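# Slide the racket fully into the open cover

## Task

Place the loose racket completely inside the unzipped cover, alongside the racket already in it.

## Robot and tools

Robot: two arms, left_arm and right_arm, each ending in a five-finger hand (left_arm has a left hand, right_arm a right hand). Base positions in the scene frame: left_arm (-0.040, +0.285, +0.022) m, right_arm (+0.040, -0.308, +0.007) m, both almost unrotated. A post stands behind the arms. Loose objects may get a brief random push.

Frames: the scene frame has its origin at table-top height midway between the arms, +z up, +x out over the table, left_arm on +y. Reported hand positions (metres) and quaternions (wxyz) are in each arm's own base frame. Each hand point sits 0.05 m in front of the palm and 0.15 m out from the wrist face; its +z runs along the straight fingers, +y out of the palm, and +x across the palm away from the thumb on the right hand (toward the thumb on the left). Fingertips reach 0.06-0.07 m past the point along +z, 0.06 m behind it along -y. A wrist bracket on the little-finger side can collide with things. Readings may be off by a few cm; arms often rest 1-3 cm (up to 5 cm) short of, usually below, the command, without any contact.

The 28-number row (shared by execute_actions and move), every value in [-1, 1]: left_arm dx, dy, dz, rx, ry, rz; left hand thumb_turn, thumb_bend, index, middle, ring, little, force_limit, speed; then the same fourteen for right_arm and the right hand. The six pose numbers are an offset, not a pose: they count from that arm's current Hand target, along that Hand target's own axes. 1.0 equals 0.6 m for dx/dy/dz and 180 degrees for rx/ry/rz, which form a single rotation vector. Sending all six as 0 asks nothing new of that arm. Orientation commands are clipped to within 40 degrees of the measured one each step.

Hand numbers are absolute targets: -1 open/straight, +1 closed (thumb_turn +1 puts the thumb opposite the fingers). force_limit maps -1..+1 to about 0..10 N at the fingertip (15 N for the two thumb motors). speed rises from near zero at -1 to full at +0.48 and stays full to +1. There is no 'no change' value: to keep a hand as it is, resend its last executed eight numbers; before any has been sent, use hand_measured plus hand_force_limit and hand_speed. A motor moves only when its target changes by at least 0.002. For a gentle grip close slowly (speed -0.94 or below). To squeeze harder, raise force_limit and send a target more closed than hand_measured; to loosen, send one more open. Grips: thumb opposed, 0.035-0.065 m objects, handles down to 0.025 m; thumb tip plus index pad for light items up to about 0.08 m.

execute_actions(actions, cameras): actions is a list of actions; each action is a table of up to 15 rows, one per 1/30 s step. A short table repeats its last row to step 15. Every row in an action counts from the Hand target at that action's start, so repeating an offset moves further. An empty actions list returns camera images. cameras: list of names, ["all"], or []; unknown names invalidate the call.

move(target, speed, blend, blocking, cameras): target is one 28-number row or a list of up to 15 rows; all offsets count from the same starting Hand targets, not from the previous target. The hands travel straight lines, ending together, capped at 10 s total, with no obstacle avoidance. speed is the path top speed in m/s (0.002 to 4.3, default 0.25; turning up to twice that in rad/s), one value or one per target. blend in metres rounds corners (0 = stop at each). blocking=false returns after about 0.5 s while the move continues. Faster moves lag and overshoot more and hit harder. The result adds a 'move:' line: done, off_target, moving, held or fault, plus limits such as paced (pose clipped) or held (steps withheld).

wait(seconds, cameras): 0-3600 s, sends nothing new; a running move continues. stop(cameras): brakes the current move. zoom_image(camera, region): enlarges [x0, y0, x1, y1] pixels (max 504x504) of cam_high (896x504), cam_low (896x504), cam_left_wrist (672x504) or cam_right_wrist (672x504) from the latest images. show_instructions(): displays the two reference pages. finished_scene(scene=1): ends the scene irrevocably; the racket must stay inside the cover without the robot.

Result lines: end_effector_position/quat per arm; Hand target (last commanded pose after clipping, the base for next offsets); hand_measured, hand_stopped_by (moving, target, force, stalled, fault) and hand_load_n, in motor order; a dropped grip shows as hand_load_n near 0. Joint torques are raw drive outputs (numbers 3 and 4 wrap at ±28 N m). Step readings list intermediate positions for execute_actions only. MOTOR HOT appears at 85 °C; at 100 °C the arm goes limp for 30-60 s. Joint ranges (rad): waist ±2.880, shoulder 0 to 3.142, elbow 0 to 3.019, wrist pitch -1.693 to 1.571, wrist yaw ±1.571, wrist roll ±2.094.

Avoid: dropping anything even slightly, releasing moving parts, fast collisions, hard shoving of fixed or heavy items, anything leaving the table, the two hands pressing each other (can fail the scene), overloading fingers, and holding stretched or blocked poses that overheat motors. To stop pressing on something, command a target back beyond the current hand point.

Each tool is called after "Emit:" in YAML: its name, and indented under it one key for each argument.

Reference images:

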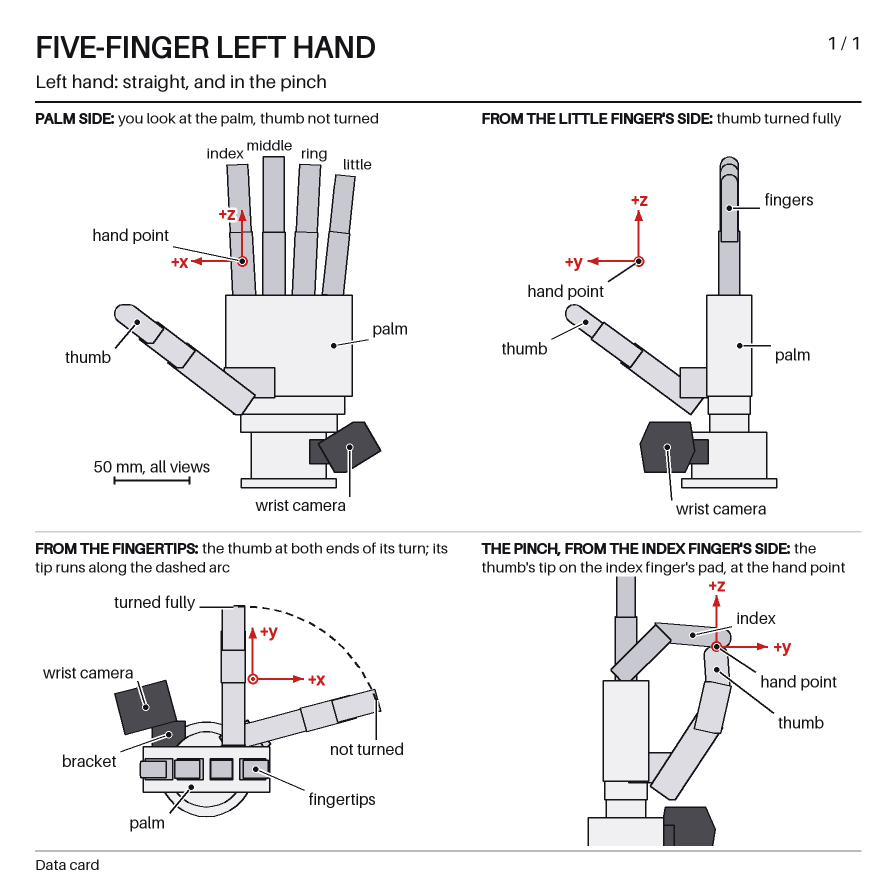

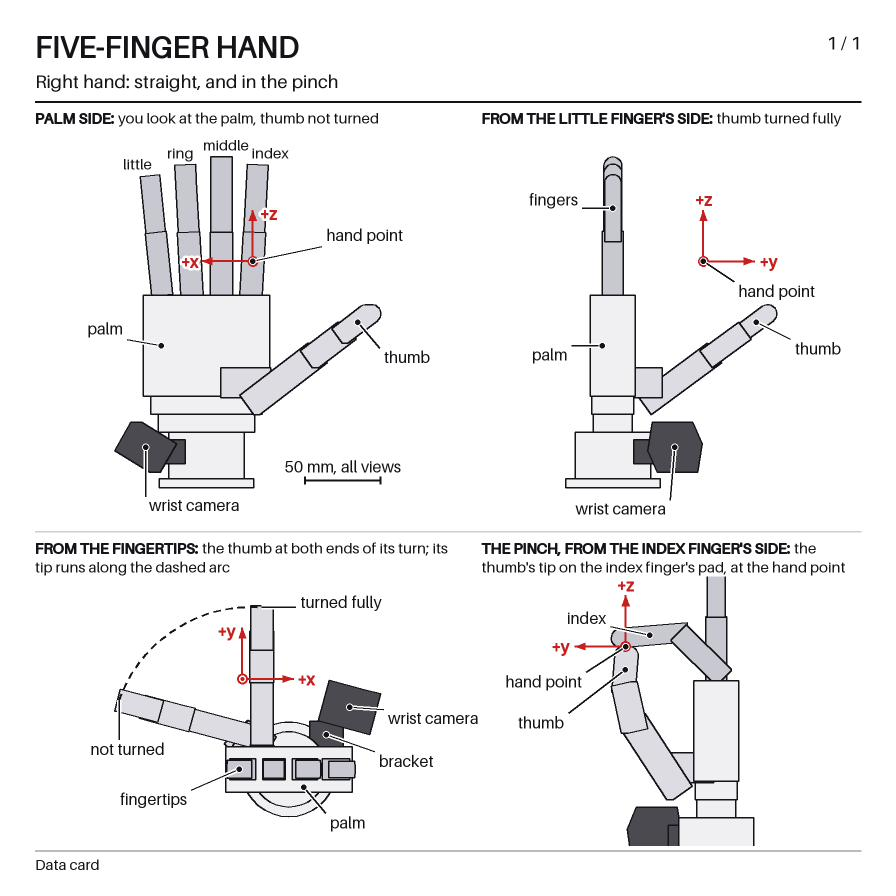

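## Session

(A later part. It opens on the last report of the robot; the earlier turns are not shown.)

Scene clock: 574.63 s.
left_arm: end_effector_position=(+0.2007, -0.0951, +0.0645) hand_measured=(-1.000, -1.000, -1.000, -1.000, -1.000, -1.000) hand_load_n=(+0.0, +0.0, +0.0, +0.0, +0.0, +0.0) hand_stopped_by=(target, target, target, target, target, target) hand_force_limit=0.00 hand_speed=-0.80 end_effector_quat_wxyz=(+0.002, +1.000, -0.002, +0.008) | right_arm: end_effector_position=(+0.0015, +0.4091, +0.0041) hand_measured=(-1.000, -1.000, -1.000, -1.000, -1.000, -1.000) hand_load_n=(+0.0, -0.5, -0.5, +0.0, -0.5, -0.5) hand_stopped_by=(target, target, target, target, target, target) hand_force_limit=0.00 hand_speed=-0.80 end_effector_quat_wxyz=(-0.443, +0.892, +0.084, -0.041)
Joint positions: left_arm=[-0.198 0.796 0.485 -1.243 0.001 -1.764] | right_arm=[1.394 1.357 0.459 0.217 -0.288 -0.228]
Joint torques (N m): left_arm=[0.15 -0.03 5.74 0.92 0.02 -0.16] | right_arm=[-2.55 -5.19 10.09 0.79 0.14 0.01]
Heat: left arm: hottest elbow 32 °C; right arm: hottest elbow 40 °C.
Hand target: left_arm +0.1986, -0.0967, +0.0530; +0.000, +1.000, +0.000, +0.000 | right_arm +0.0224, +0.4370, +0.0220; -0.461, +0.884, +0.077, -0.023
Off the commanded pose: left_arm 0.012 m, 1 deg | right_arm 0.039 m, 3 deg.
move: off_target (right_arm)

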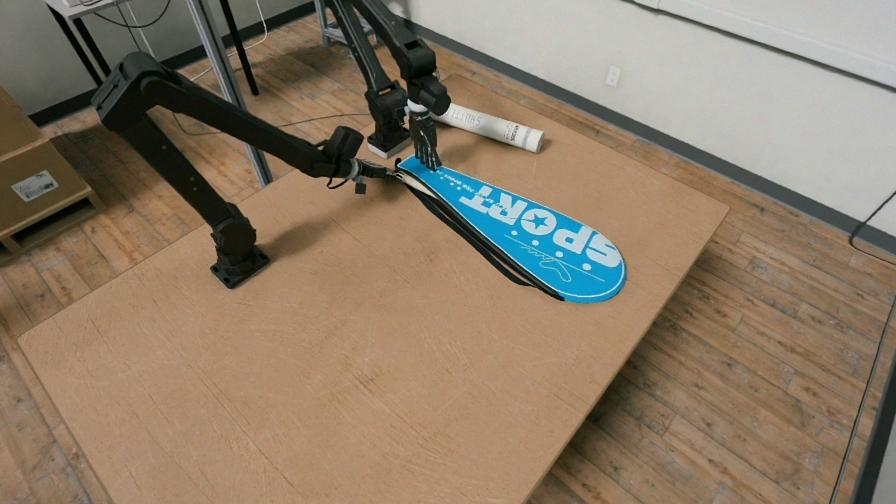

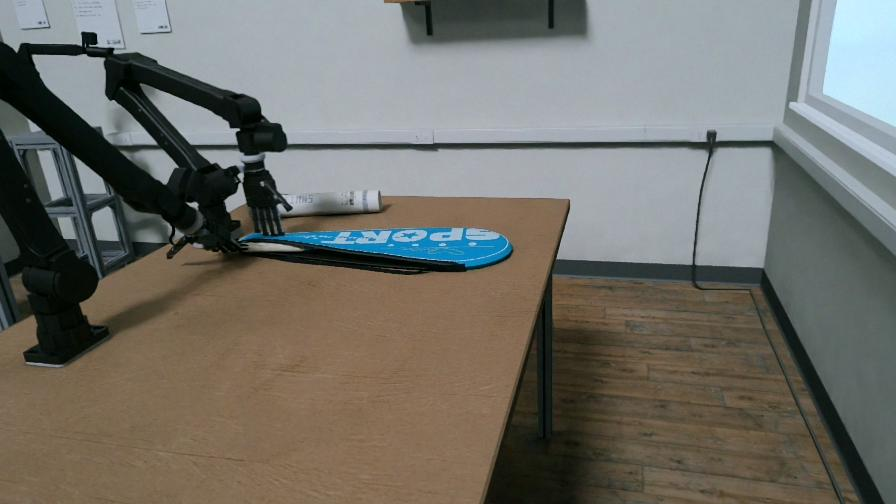

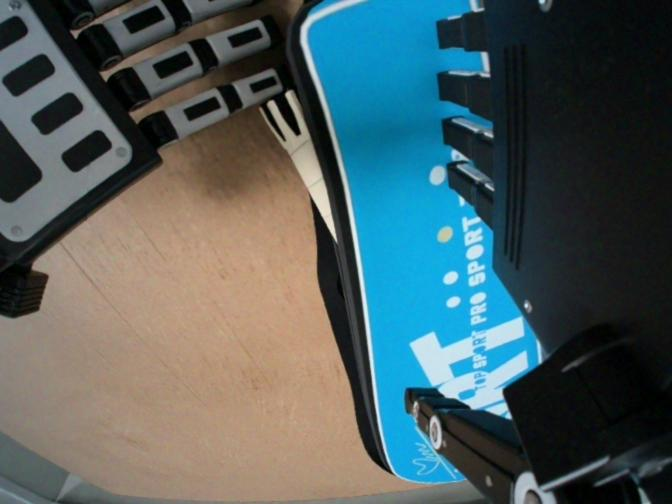

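Emit:
move:
  target: [0,0,0,0,0,0,-1,-1,-1,-1,-1,-1,0,-0.8,0,0,0,0,0,0,-1,-1,-1,-1,-1,-1,0,-0.8]
  speed: 0.04
  cameras: []

Emit:
move:
  target: [0,0,0,0,0,0,-1,-1,-1,-1,-1,-1,0,-0.8,0.035,0,0,0,0,0,-1,-1,-1,-1,-1,-1,0,-0.8]
  speed: 0.04
  cameras: ["cam_high","cam_low","cam_left_wrist"]

Emit:
zoom_image:
  camera: "cam_high"
  region: [380, 130, 460, 210]

Emit:
zoom_image:
  camera: "cam_low"
  region: [220, 200, 320, 270]

Scene clock: 580.00 s.
left_arm: end_effector_position=(+0.2007, -0.0951, +0.0645) hand_measured=(-1.000, -1.000, -1.000, -1.000, -1.000, -1.000) hand_load_n=(+0.0, +0.0, +0.0, +0.0, +0.0, +0.0) hand_stopped_by=(target, target, target, target, target, target) hand_force_limit=0.00 hand_speed=-0.80 end_effector_quat_wxyz=(+0.002, +1.000, -0.002, +0.008) | right_arm: end_effector_position=(+0.0015, +0.4091, +0.0041) hand_measured=(-1.000, -1.000, -1.000, -1.000, -1.000, -1.000) hand_load_n=(-0.5, -0.5, +0.0, +0.0, +0.0, +0.0) hand_stopped_by=(target, target, target, target, target, target) hand_force_limit=0.00 hand_speed=-0.80 end_effector_quat_wxyz=(-0.443, +0.892, +0.085, -0.041)
Joint positions: left_arm=[-0.198 0.796 0.485 -1.243 0.001 -1.764] | right_arm=[1.394 1.357 0.459 0.217 -0.288 -0.228]
Joint torques (N m): left_arm=[0.09 -0.09 5.76 0.91 0.02 -0.17] | right_arm=[-2.55 -5.25 10.09 0.8 0.15 0.01]
Heat: left arm: hottest elbow 32 °C; right arm: hottest elbow 39 °C.
Hand target: left_arm +0.1986, -0.0967, +0.0530; +0.000, +1.000, +0.000, +0.000 | right_arm +0.0225, +0.4370, +0.0219; -0.461, +0.884, +0.077, -0.023
Off the commanded pose: left_arm 0.012 m, 1 deg | right_arm 0.039 m, 3 deg.
move: done

Scene clock: 581.20 s.
left_arm: end_effector_position=(+0.2024, -0.0945, +0.0646) hand_measured=(-1.000, -1.000, -1.000, -1.000, -1.000, -1.000) hand_load_n=(+0.0, +0.0, +0.0, +0.0, -0.5, +0.0) hand_stopped_by=(target, target, target, target, target, target) hand_force_limit=0.00 hand_speed=-0.80 end_effector_quat_wxyz=(+0.002, +1.000, -0.001, +0.011) | right_arm: end_effector_position=(+0.0191, +0.4121, +0.0036) hand_measured=(-1.000, -1.000, -1.000, -1.000, -1.000, -1.000) hand_load_n=(+0.0, +0.0, +0.0, +0.0, -0.5, +0.0) hand_stopped_by=(target, target, target, target, target, target) hand_force_limit=0.00 hand_speed=-0.80 end_effector_quat_wxyz=(-0.442, +0.892, +0.085, -0.044)
Joint positions: left_arm=[-0.195 0.796 0.485 -1.238 0 -1.764] | right_arm=[1.337 1.377 0.48 0.2 -0.336 -0.265]
Joint torques (N m): left_arm=[0.09 0.03 5.78 0.75 0.07 -0.17] | right_arm=[-2.78 -5.6 10.14 0.83 0.18 0.02]
Heat: left arm: hottest elbow 32 °C; right arm: hottest elbow 39 °C.
Hand target: left_arm +0.1986, -0.0967, +0.0530; +0.000, +1.000, +0.000, +0.000 | right_arm +0.0432, +0.4403, +0.0226; -0.461, +0.884, +0.077, -0.023
Off the commanded pose: left_arm 0.012 m, 1 deg | right_arm 0.042 m, 4 deg.
move: off_target (right_arm)

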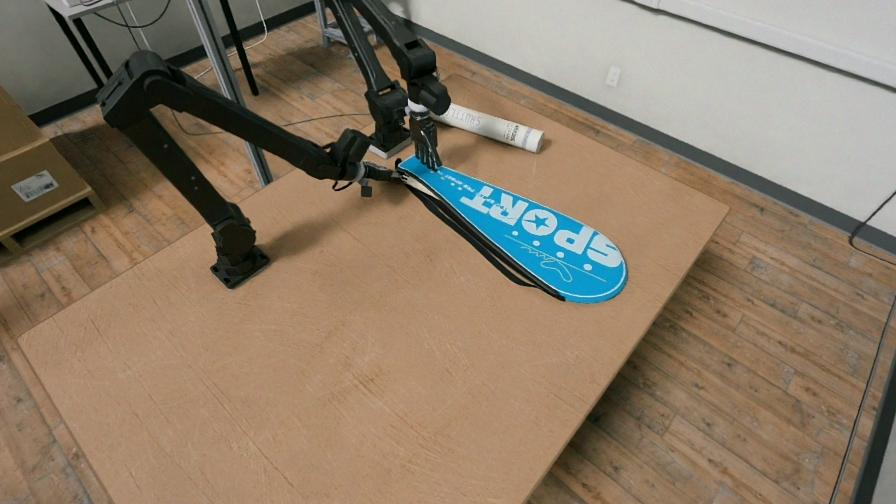

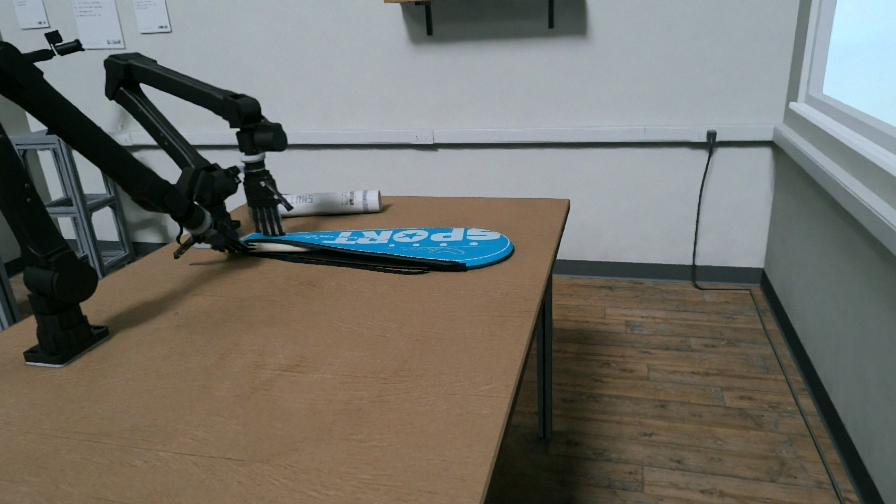

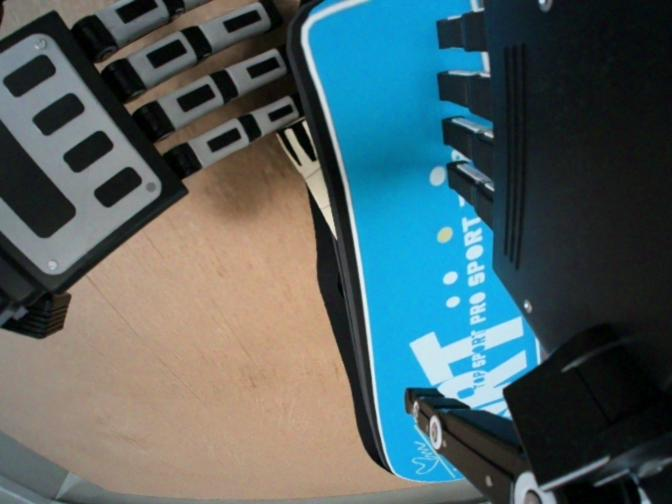

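Scaled by 6.300 from the camera's image (finer frame: 1280x720).

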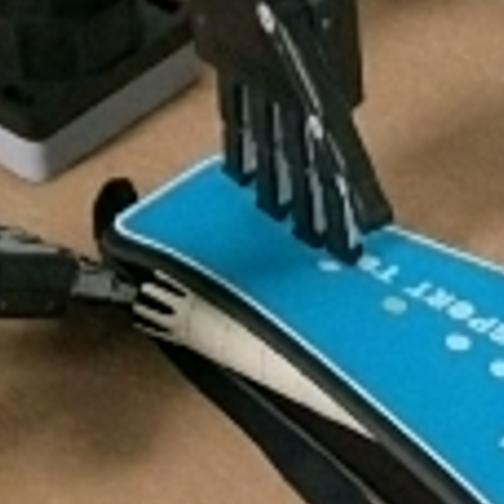

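Scaled by 5.040 from the camera's image (finer frame: 1280x720).

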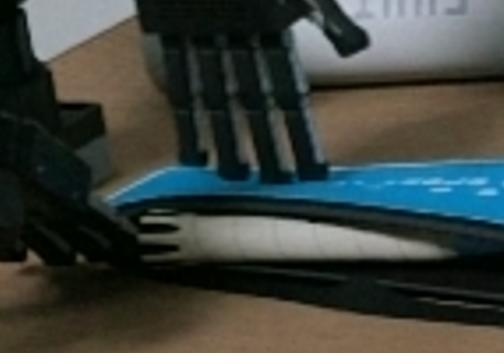

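Emit:
move:
  target:
    - [0,0,0,0,0,0,-1,-1,-1,-1,-1,-1,0,-0.8,-0.0826,0.0208,-0.0297,0,0,0,-1,-1,-1,-1,-1,-1,0,-0.8]
    - [0,0,0,0,0,0,-1,-1,-1,-1,-1,-1,0,-0.8,-0.103,0.0867,-0.1238,0,0,0,-1,-1,-1,-1,-1,-1,0,-0.8]
    - [0,0,0,0,0,0,-1,-1,-1,-1,-1,-1,0,-0.8,0.0777,0.1214,-0.1385,0,0,0,-1,-1,-1,-1,-1,-1,0,-0.8]
  speed: 0.1
  blend: [0.01,0.015,0]
  cameras: ["all"]

Emit:
zoom_image:
  camera: "cam_high"
  region: [370, 130, 470, 230]

Emit:
zoom_image:
  camera: "cam_low"
  region: [210, 200, 330, 280]

Emit:
zoom_image:
  camera: "cam_left_wrist"
  region: [200, 0, 440, 280]

Scene clock: 594.30 s.
left_arm: end_effector_position=(+0.2024, -0.0945, +0.0646) hand_measured=(-1.000, -1.000, -1.000, -1.000, -1.000, -1.000) hand_load_n=(+0.0, +0.0, +0.0, +0.0, +0.0, -0.5) hand_stopped_by=(target, target, target, target, target, target) hand_force_limit=0.00 hand_speed=-0.80 end_effector_quat_wxyz=(+0.002, +1.000, -0.001, +0.011) | right_arm: end_effector_position=(+0.0915, +0.3214, -0.0026) hand_measured=(-1.000, -1.000, -1.000, -1.000, -1.000, -1.000) hand_load_n=(+0.0, +0.0, +0.0, +0.0, +0.0, +0.0) hand_stopped_by=(target, target, target, target, target, target) hand_force_limit=0.00 hand_speed=-0.80 end_effector_quat_wxyz=(-0.450, +0.890, +0.071, -0.034)
Joint positions: left_arm=[-0.195 0.796 0.485 -1.238 -0.001 -1.764] | right_arm=[0.977 1.222 0.336 0.098 -0.58 -0.508]
Joint torques (N m): left_arm=[0.15 -0.03 5.78 0.73 0.08 -0.17] | right_arm=[-1.32 -3.72 9.26 0.49 -0.5 0.02]
Heat: left arm: hottest elbow 32 °C; right arm: hottest elbow 39 °C.
Hand target: left_arm +0.1986, -0.0967, +0.0530; +0.000, +1.000, +0.000, +0.000 | right_arm +0.1068, +0.3392, +0.0121; -0.461, +0.884, +0.077, -0.023
Off the commanded pose: left_arm 0.012 m, 1 deg | right_arm 0.028 m, 2 deg.
move: off_target (right_arm)

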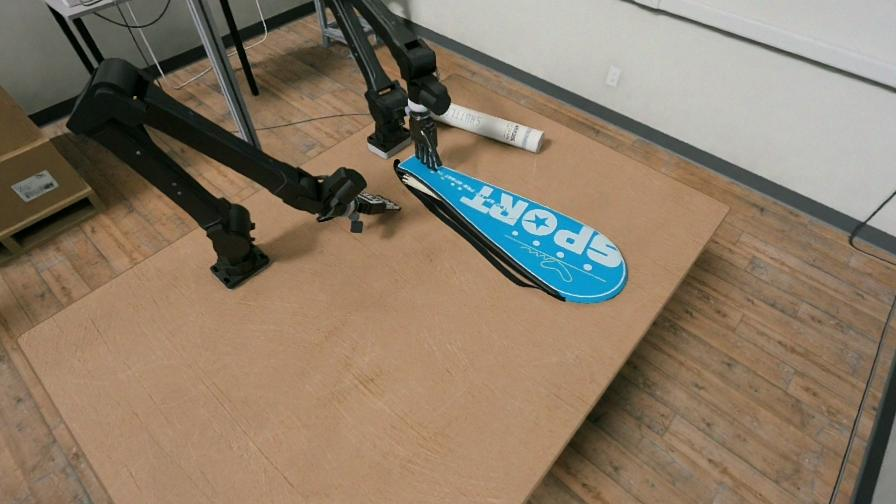

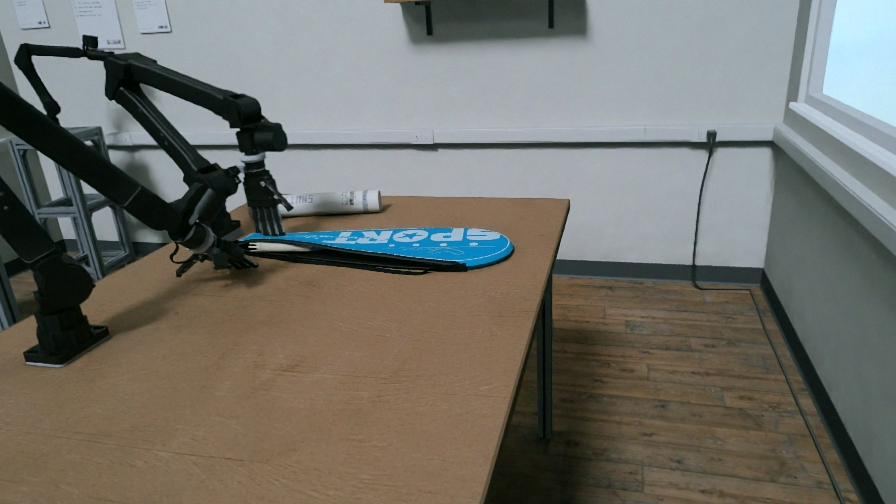

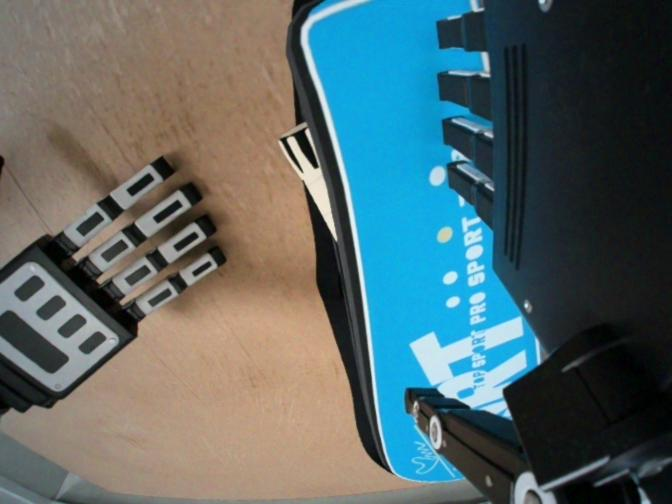

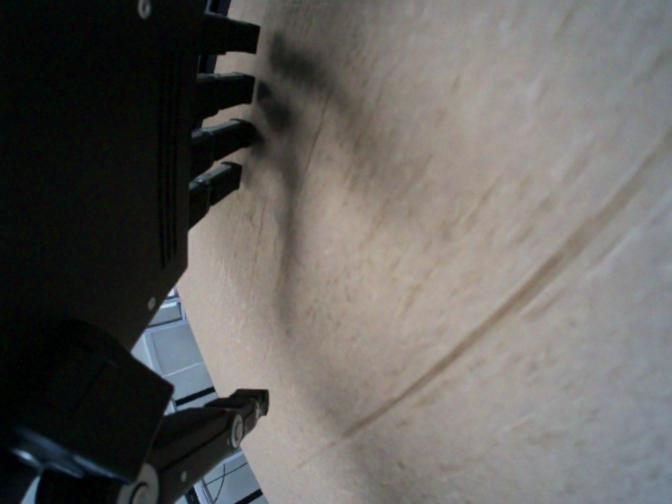

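Scaled by 5.040 from the camera's image (finer frame: 1280x720).

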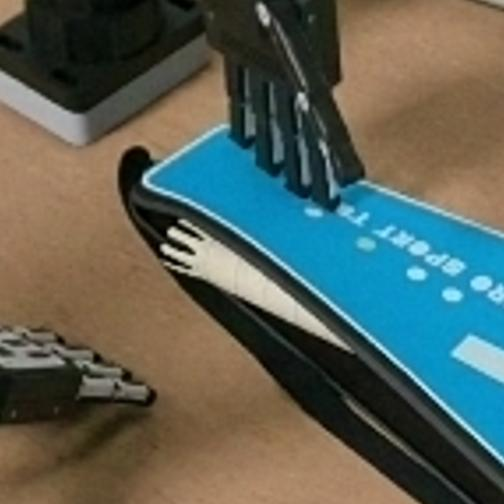

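Scaled by 4.200 from the camera's image (finer frame: 1280x720).

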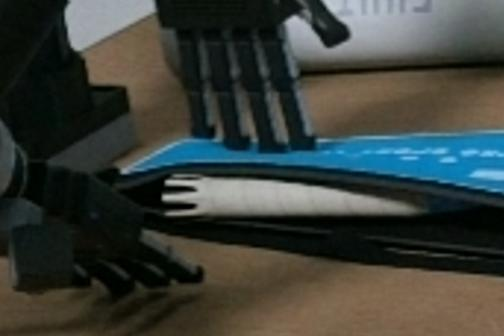

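Scaled by 1.800 from the camera's image (finer frame: 960x720).

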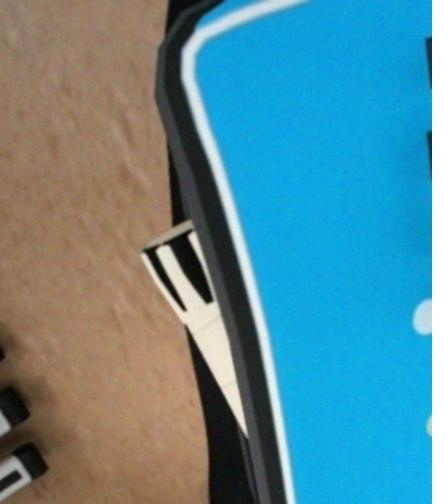

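Emit:
move:
  target: [0,0,0,0,0,0,-1,-1,-1,-1,-1,-1,0,-0.8,0.0478,-0.0783,0.1003,0,0,0,-1,-1,-1,-1,-1,-1,0,-0.8]
  speed: 0.05
  cameras: ["all"]

Emit:
zoom_image:
  camera: "cam_high"
  region: [370, 130, 470, 230]

Emit:
zoom_image:
  camera: "cam_low"
  region: [210, 200, 330, 280]

Emit:
zoom_image:
  camera: "cam_left_wrist"
  region: [200, 0, 440, 280]

Scene clock: 604.33 s.
left_arm: end_effector_position=(+0.2024, -0.0945, +0.0646) hand_measured=(-1.000, -1.000, -1.000, -1.000, -1.000, -1.000) hand_load_n=(+0.0, +0.0, +0.0, +0.0, +0.0, +0.0) hand_stopped_by=(target, target, target, target, target, target) hand_force_limit=0.00 hand_speed=-0.80 end_effector_quat_wxyz=(+0.002, +1.000, -0.001, +0.011) | right_arm: end_effector_position=(+0.1157, +0.3889, -0.0015) hand_measured=(-1.000, -1.000, -1.000, -1.000, -1.000, -1.000) hand_load_n=(+0.0, +0.0, +0.0, +0.0, +0.0, +0.0) hand_stopped_by=(target, target, target, target, target, target) hand_force_limit=0.00 hand_speed=-0.80 end_effector_quat_wxyz=(-0.437, +0.896, +0.064, -0.035)
Joint positions: left_arm=[-0.195 0.796 0.485 -1.238 -0.001 -1.764] | right_arm=[1.04 1.419 0.526 0.104 -0.521 -0.455]
Joint torques (N m): left_arm=[0.15 -0.03 5.75 0.75 0.08 -0.17] | right_arm=[1.08 -5.89 9.26 1.84 -0.14 0.23]
Heat: left arm: hottest elbow 32 °C; right arm: hottest elbow 40 °C.
Hand target: left_arm +0.1986, -0.0967, +0.0530; +0.000, +1.000, +0.000, +0.000 | right_arm +0.1231, +0.4190, +0.0168; -0.461, +0.884, +0.077, -0.023
Off the commanded pose: left_arm 0.012 m, 1 deg | right_arm 0.036 m, 4 deg.
move: off_target (right_arm)

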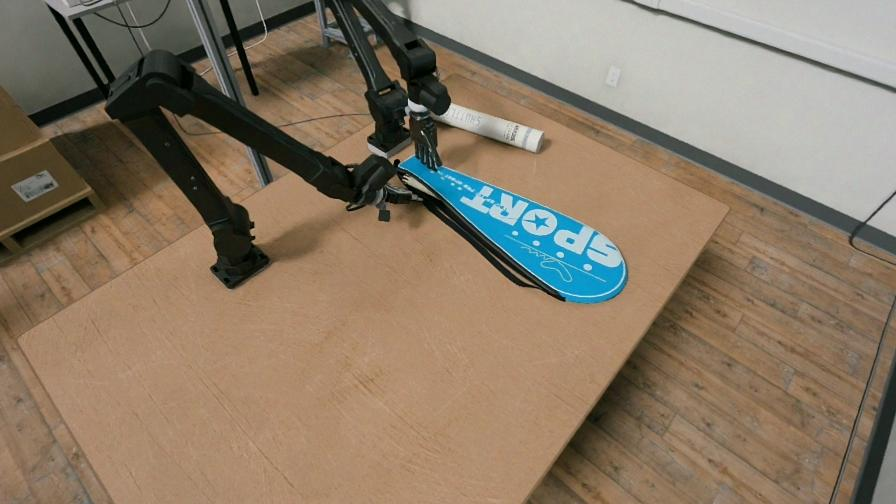

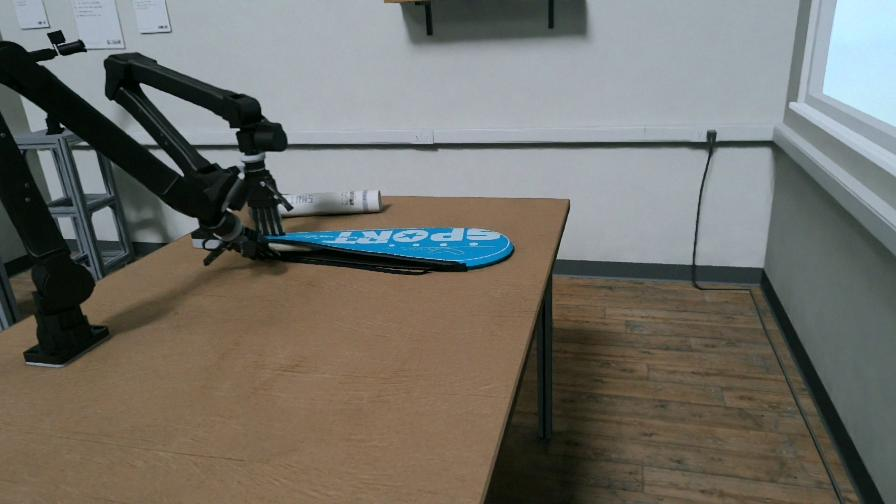

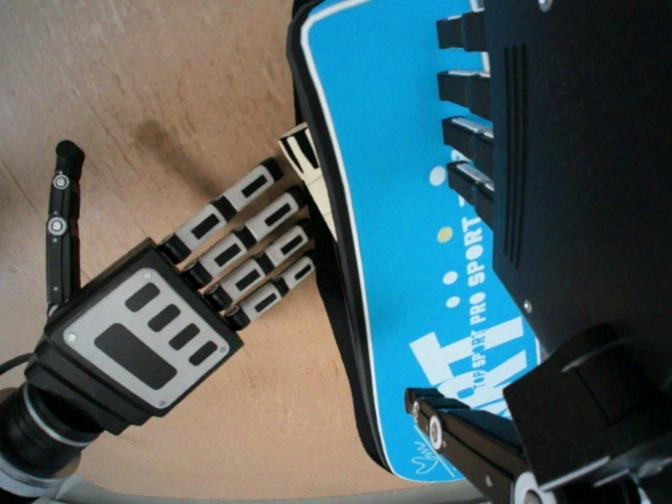

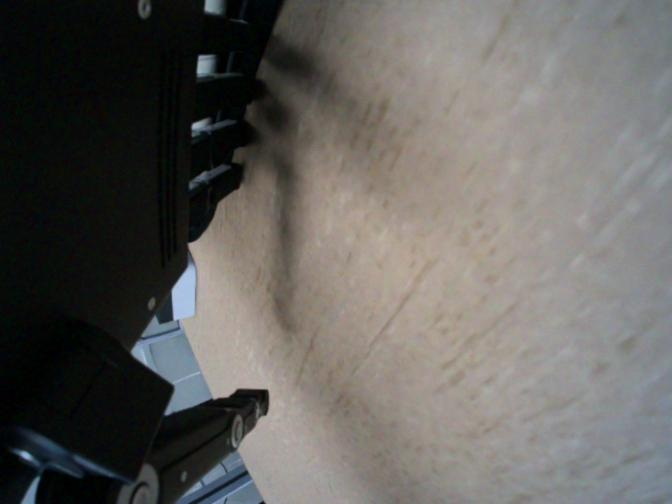

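Scaled by 5.040 from the camera's image (finer frame: 1280x720).

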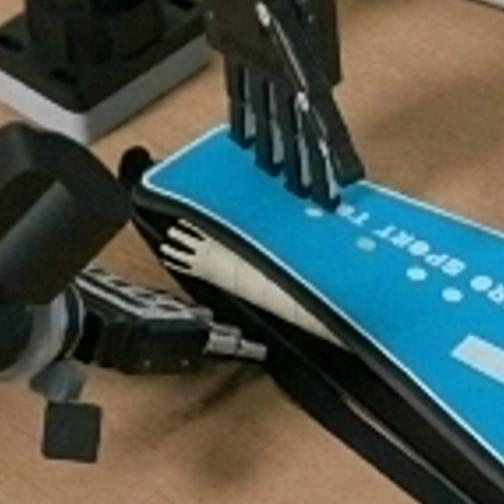

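Scaled by 4.200 from the camera's image (finer frame: 1280x720).

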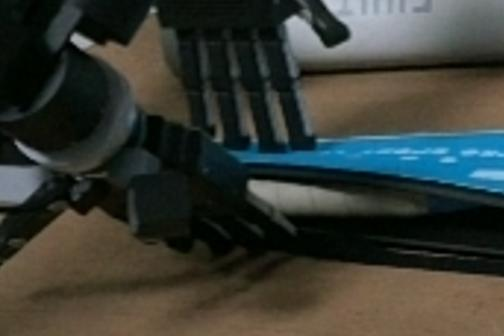

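Scaled by 1.800 from the camera's image (finer frame: 960x720).

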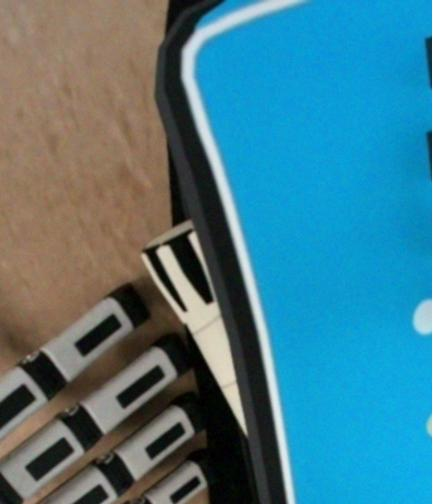

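Emit:
move:
  target: [0,0,0,0,0,0,-1,-1,-1,-1,-1,-1,0,-0.8,0.0005,-0.03,0.0405,0,0,0,-1,-1,-1,-1,-1,-1,0,-0.8]
  speed: 0.04
  cameras: ["all"]

Emit:
zoom_image:
  camera: "cam_high"
  region: [370, 130, 470, 230]

Emit:
zoom_image:
  camera: "cam_left_wrist"
  region: [200, 0, 440, 280]

Scene clock: 609.20 s.
left_arm: end_effector_position=(+0.2025, -0.0937, +0.0644) hand_measured=(-1.000, -1.000, -1.000, -1.000, -1.000, -1.000) hand_load_n=(+0.0, +0.0, +0.0, +0.5, +0.0, +0.0) hand_stopped_by=(target, target, target, target, target, target) hand_force_limit=0.00 hand_speed=-0.80 end_effector_quat_wxyz=(+0.000, +1.000, -0.001, +0.011) | right_arm: end_effector_position=(+0.1142, +0.4117, +0.0005) hand_measured=(-1.000, -1.000, -1.000, -1.000, -1.000, -1.000) hand_load_n=(-0.5, +0.0, +0.0, +0.0, -0.5, -0.5) hand_stopped_by=(target, target, target, target, target, target) hand_force_limit=0.00 hand_speed=-0.80 end_effector_quat_wxyz=(-0.436, +0.897, +0.060, -0.034)
Joint positions: left_arm=[-0.195 0.796 0.485 -1.238 -0.005 -1.764] | right_arm=[1.08 1.459 0.575 0.11 -0.485 -0.416]
Joint torques (N m): left_arm=[0.15 0.03 5.75 0.76 0.25 -0.17] | right_arm=[2.02 -5.48 10.25 2.06 -0.04 0.22]
Heat: left arm: hottest elbow 32 °C; right arm: hottest elbow 40 °C.
Hand target: left_arm +0.1986, -0.0967, +0.0530; +0.000, +1.000, -0.001, +0.000 | right_arm +0.1186, +0.4488, +0.0176; -0.461, +0.884, +0.077, -0.023
Off the commanded pose: left_arm 0.012 m, 1 deg | right_arm 0.041 m, 4 deg.
move: off_target (right_arm)

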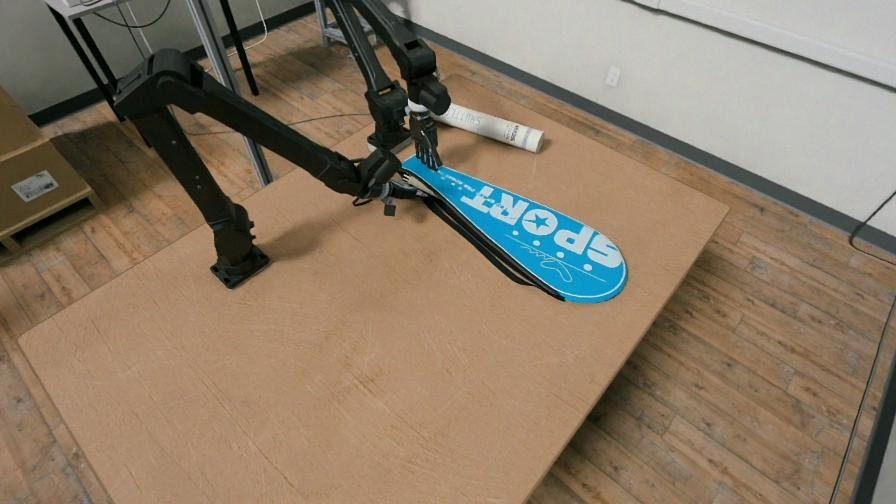

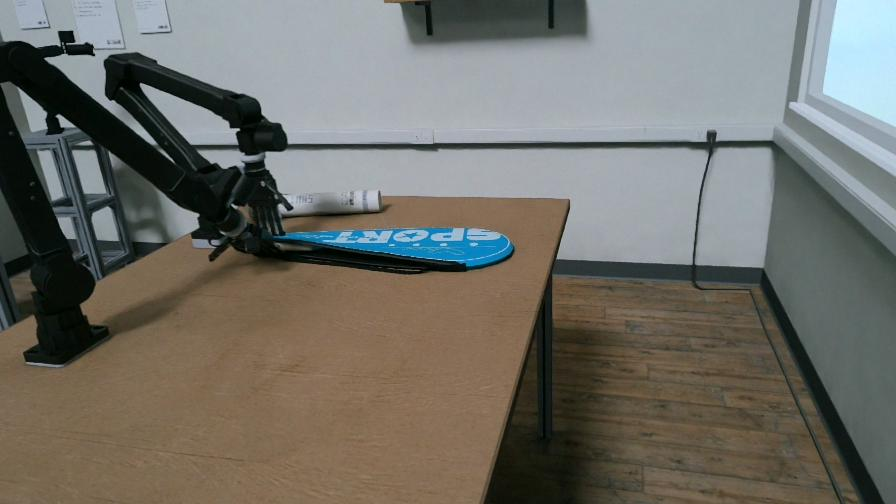

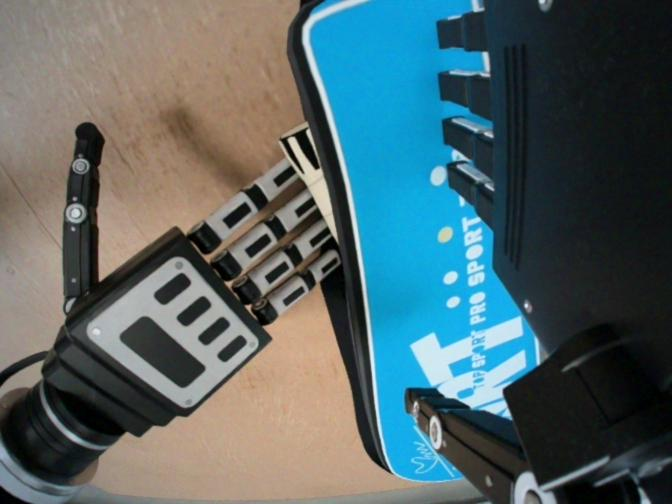

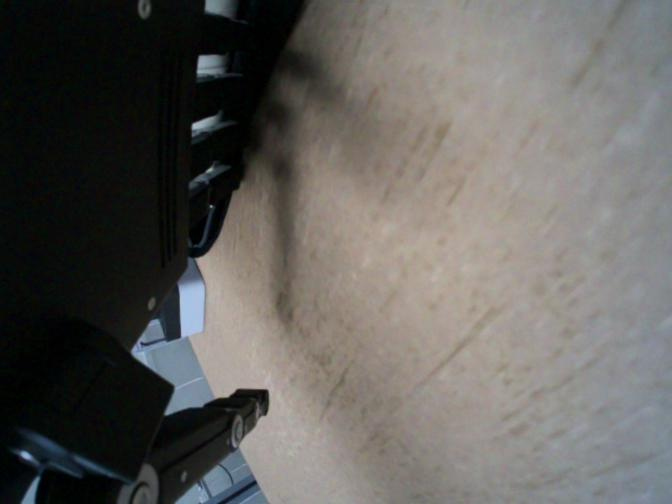

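Scaled by 5.040 from the camera's image (finer frame: 1280x720).

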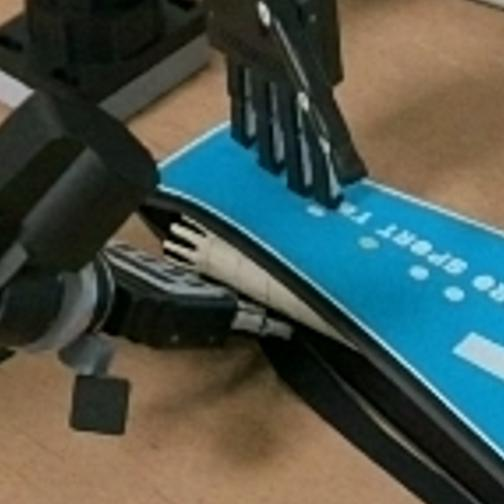

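Scaled by 1.800 from the camera's image (finer frame: 960x720).

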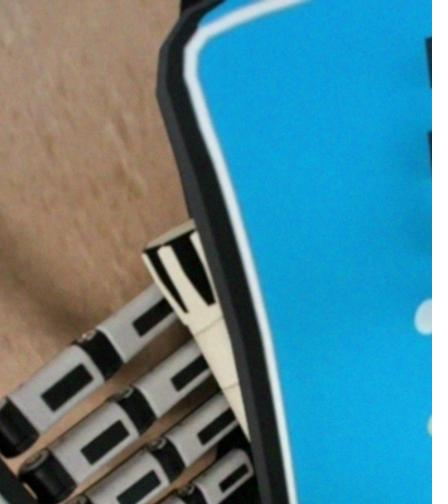

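Emit:
move:
  target:
    - [0,0,0,0,0,0,-1,-1,-1,-1,-1,-1,0,-0.8,-0.009,0.0377,-0.0538,0,0,0,-1,-1,-1,-1,-1,-1,0,-0.8]
    - [0,0,0,0,0,0,-1,-1,-1,-1,-1,-1,0,-0.8,-0.009,0.024,-0.0634,0,0,0,-1,-1,-1,-1,-1,-1,0,-0.8]
    - [0,0,0,0,0,0,-1,-1,-1,-1,-1,-1,0,-0.8,0.0005,-0.0137,-0.0096,0,0,0,-1,-1,-1,-1,-1,-1,0,-0.8]
  speed: 0.05
  cameras: ["all"]

Emit:
zoom_image:
  camera: "cam_high"
  region: [370, 130, 470, 230]

Emit:
zoom_image:
  camera: "cam_left_wrist"
  region: [200, 0, 440, 280]

Emit:
zoom_image:
  camera: "cam_low"
  region: [210, 200, 330, 280]

Scene clock: 620.23 s.
left_arm: end_effector_position=(+0.2025, -0.0937, +0.0644) hand_measured=(-1.000, -1.000, -1.000, -1.000, -1.000, -1.000) hand_load_n=(+0.0, -0.5, +0.0, +0.0, +0.0, +0.0) hand_stopped_by=(target, target, target, target, target, target) hand_force_limit=0.00 hand_speed=-0.80 end_effector_quat_wxyz=(+0.000, +1.000, -0.001, +0.011) | right_arm: end_effector_position=(+0.1128, +0.4168, +0.0078) hand_measured=(-1.000, -1.000, -1.000, -1.000, -1.000, -1.000) hand_load_n=(+0.0, +0.0, +0.0, -1.0, -0.5, +0.0) hand_stopped_by=(target, target, target, target, target, target) hand_force_limit=0.00 hand_speed=-0.80 end_effector_quat_wxyz=(-0.440, +0.895, +0.066, -0.032)
Joint positions: left_arm=[-0.195 0.796 0.485 -1.238 -0.005 -1.764] | right_arm=[1.089 1.446 0.586 0.099 -0.484 -0.418]
Joint torques (N m): left_arm=[0.15 0.03 5.78 0.76 0.26 -0.16] | right_arm=[1.26 -6.3 10.3 1.29 -0.06 0.25]
Heat: left arm: hottest shoulder 31 °C; right arm: hottest elbow 40 °C.
Hand target: left_arm +0.1985, -0.0967, +0.0530; +0.000, +1.000, -0.001, +0.000 | right_arm +0.1186, +0.4488, +0.0277; -0.461, +0.884, +0.077, -0.023
Off the commanded pose: left_arm 0.012 m, 1 deg | right_arm 0.038 m, 3 deg.
move: off_target (right_arm)

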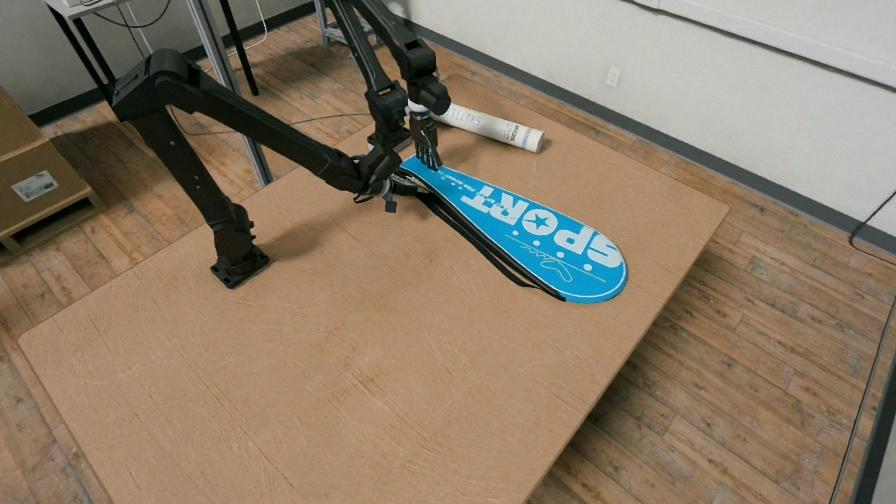

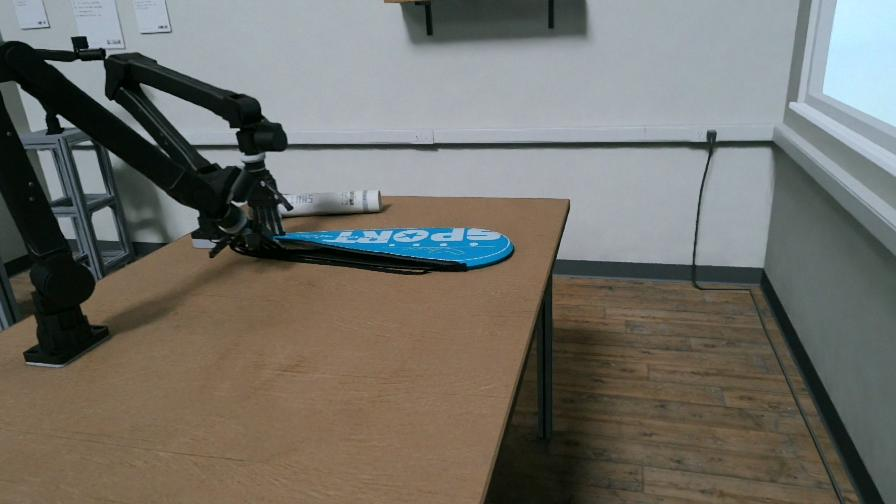

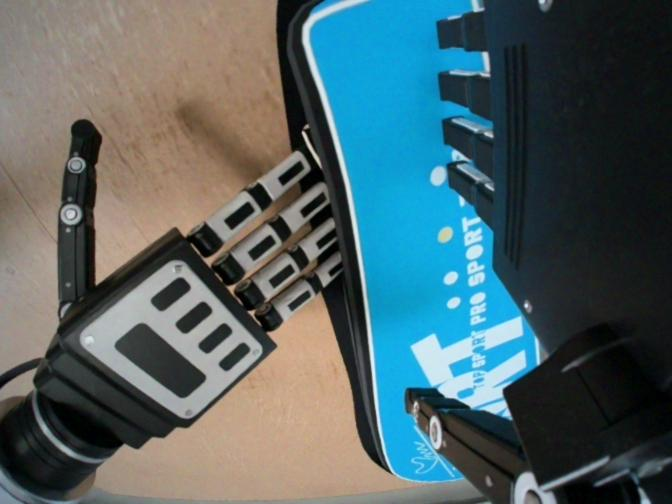

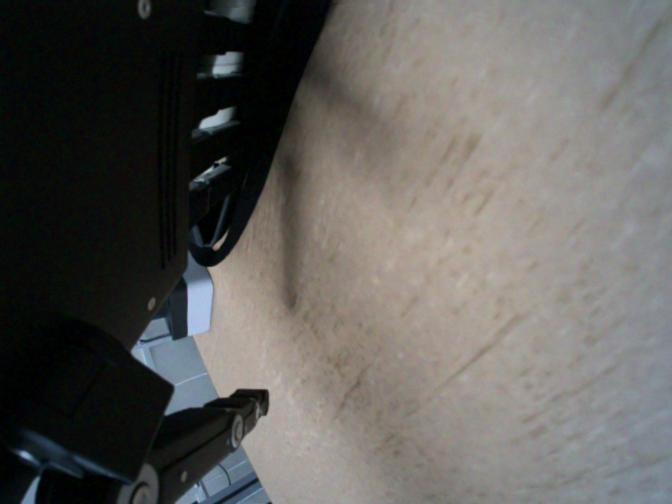

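Scaled by 5.040 from the camera's image (finer frame: 1280x720).

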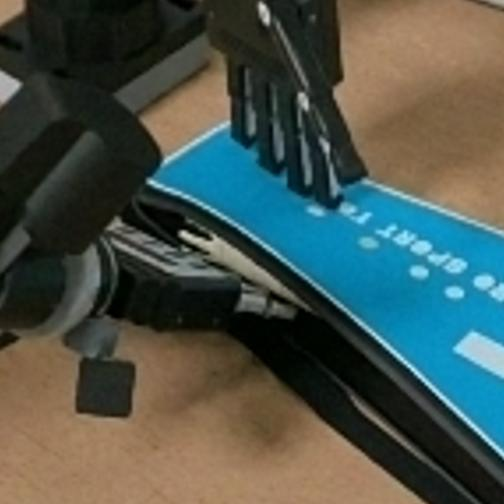

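Scaled by 1.800 from the camera's image (finer frame: 960x720).

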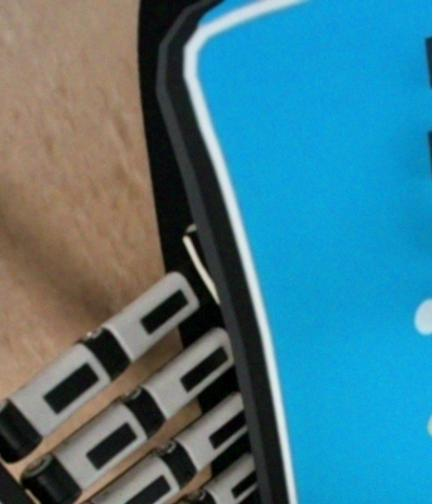

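Scaled by 4.200 from the camera's image (finer frame: 1280x720).

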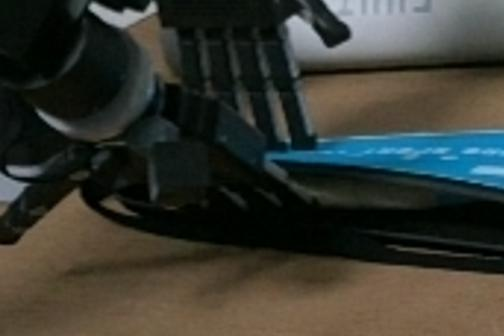

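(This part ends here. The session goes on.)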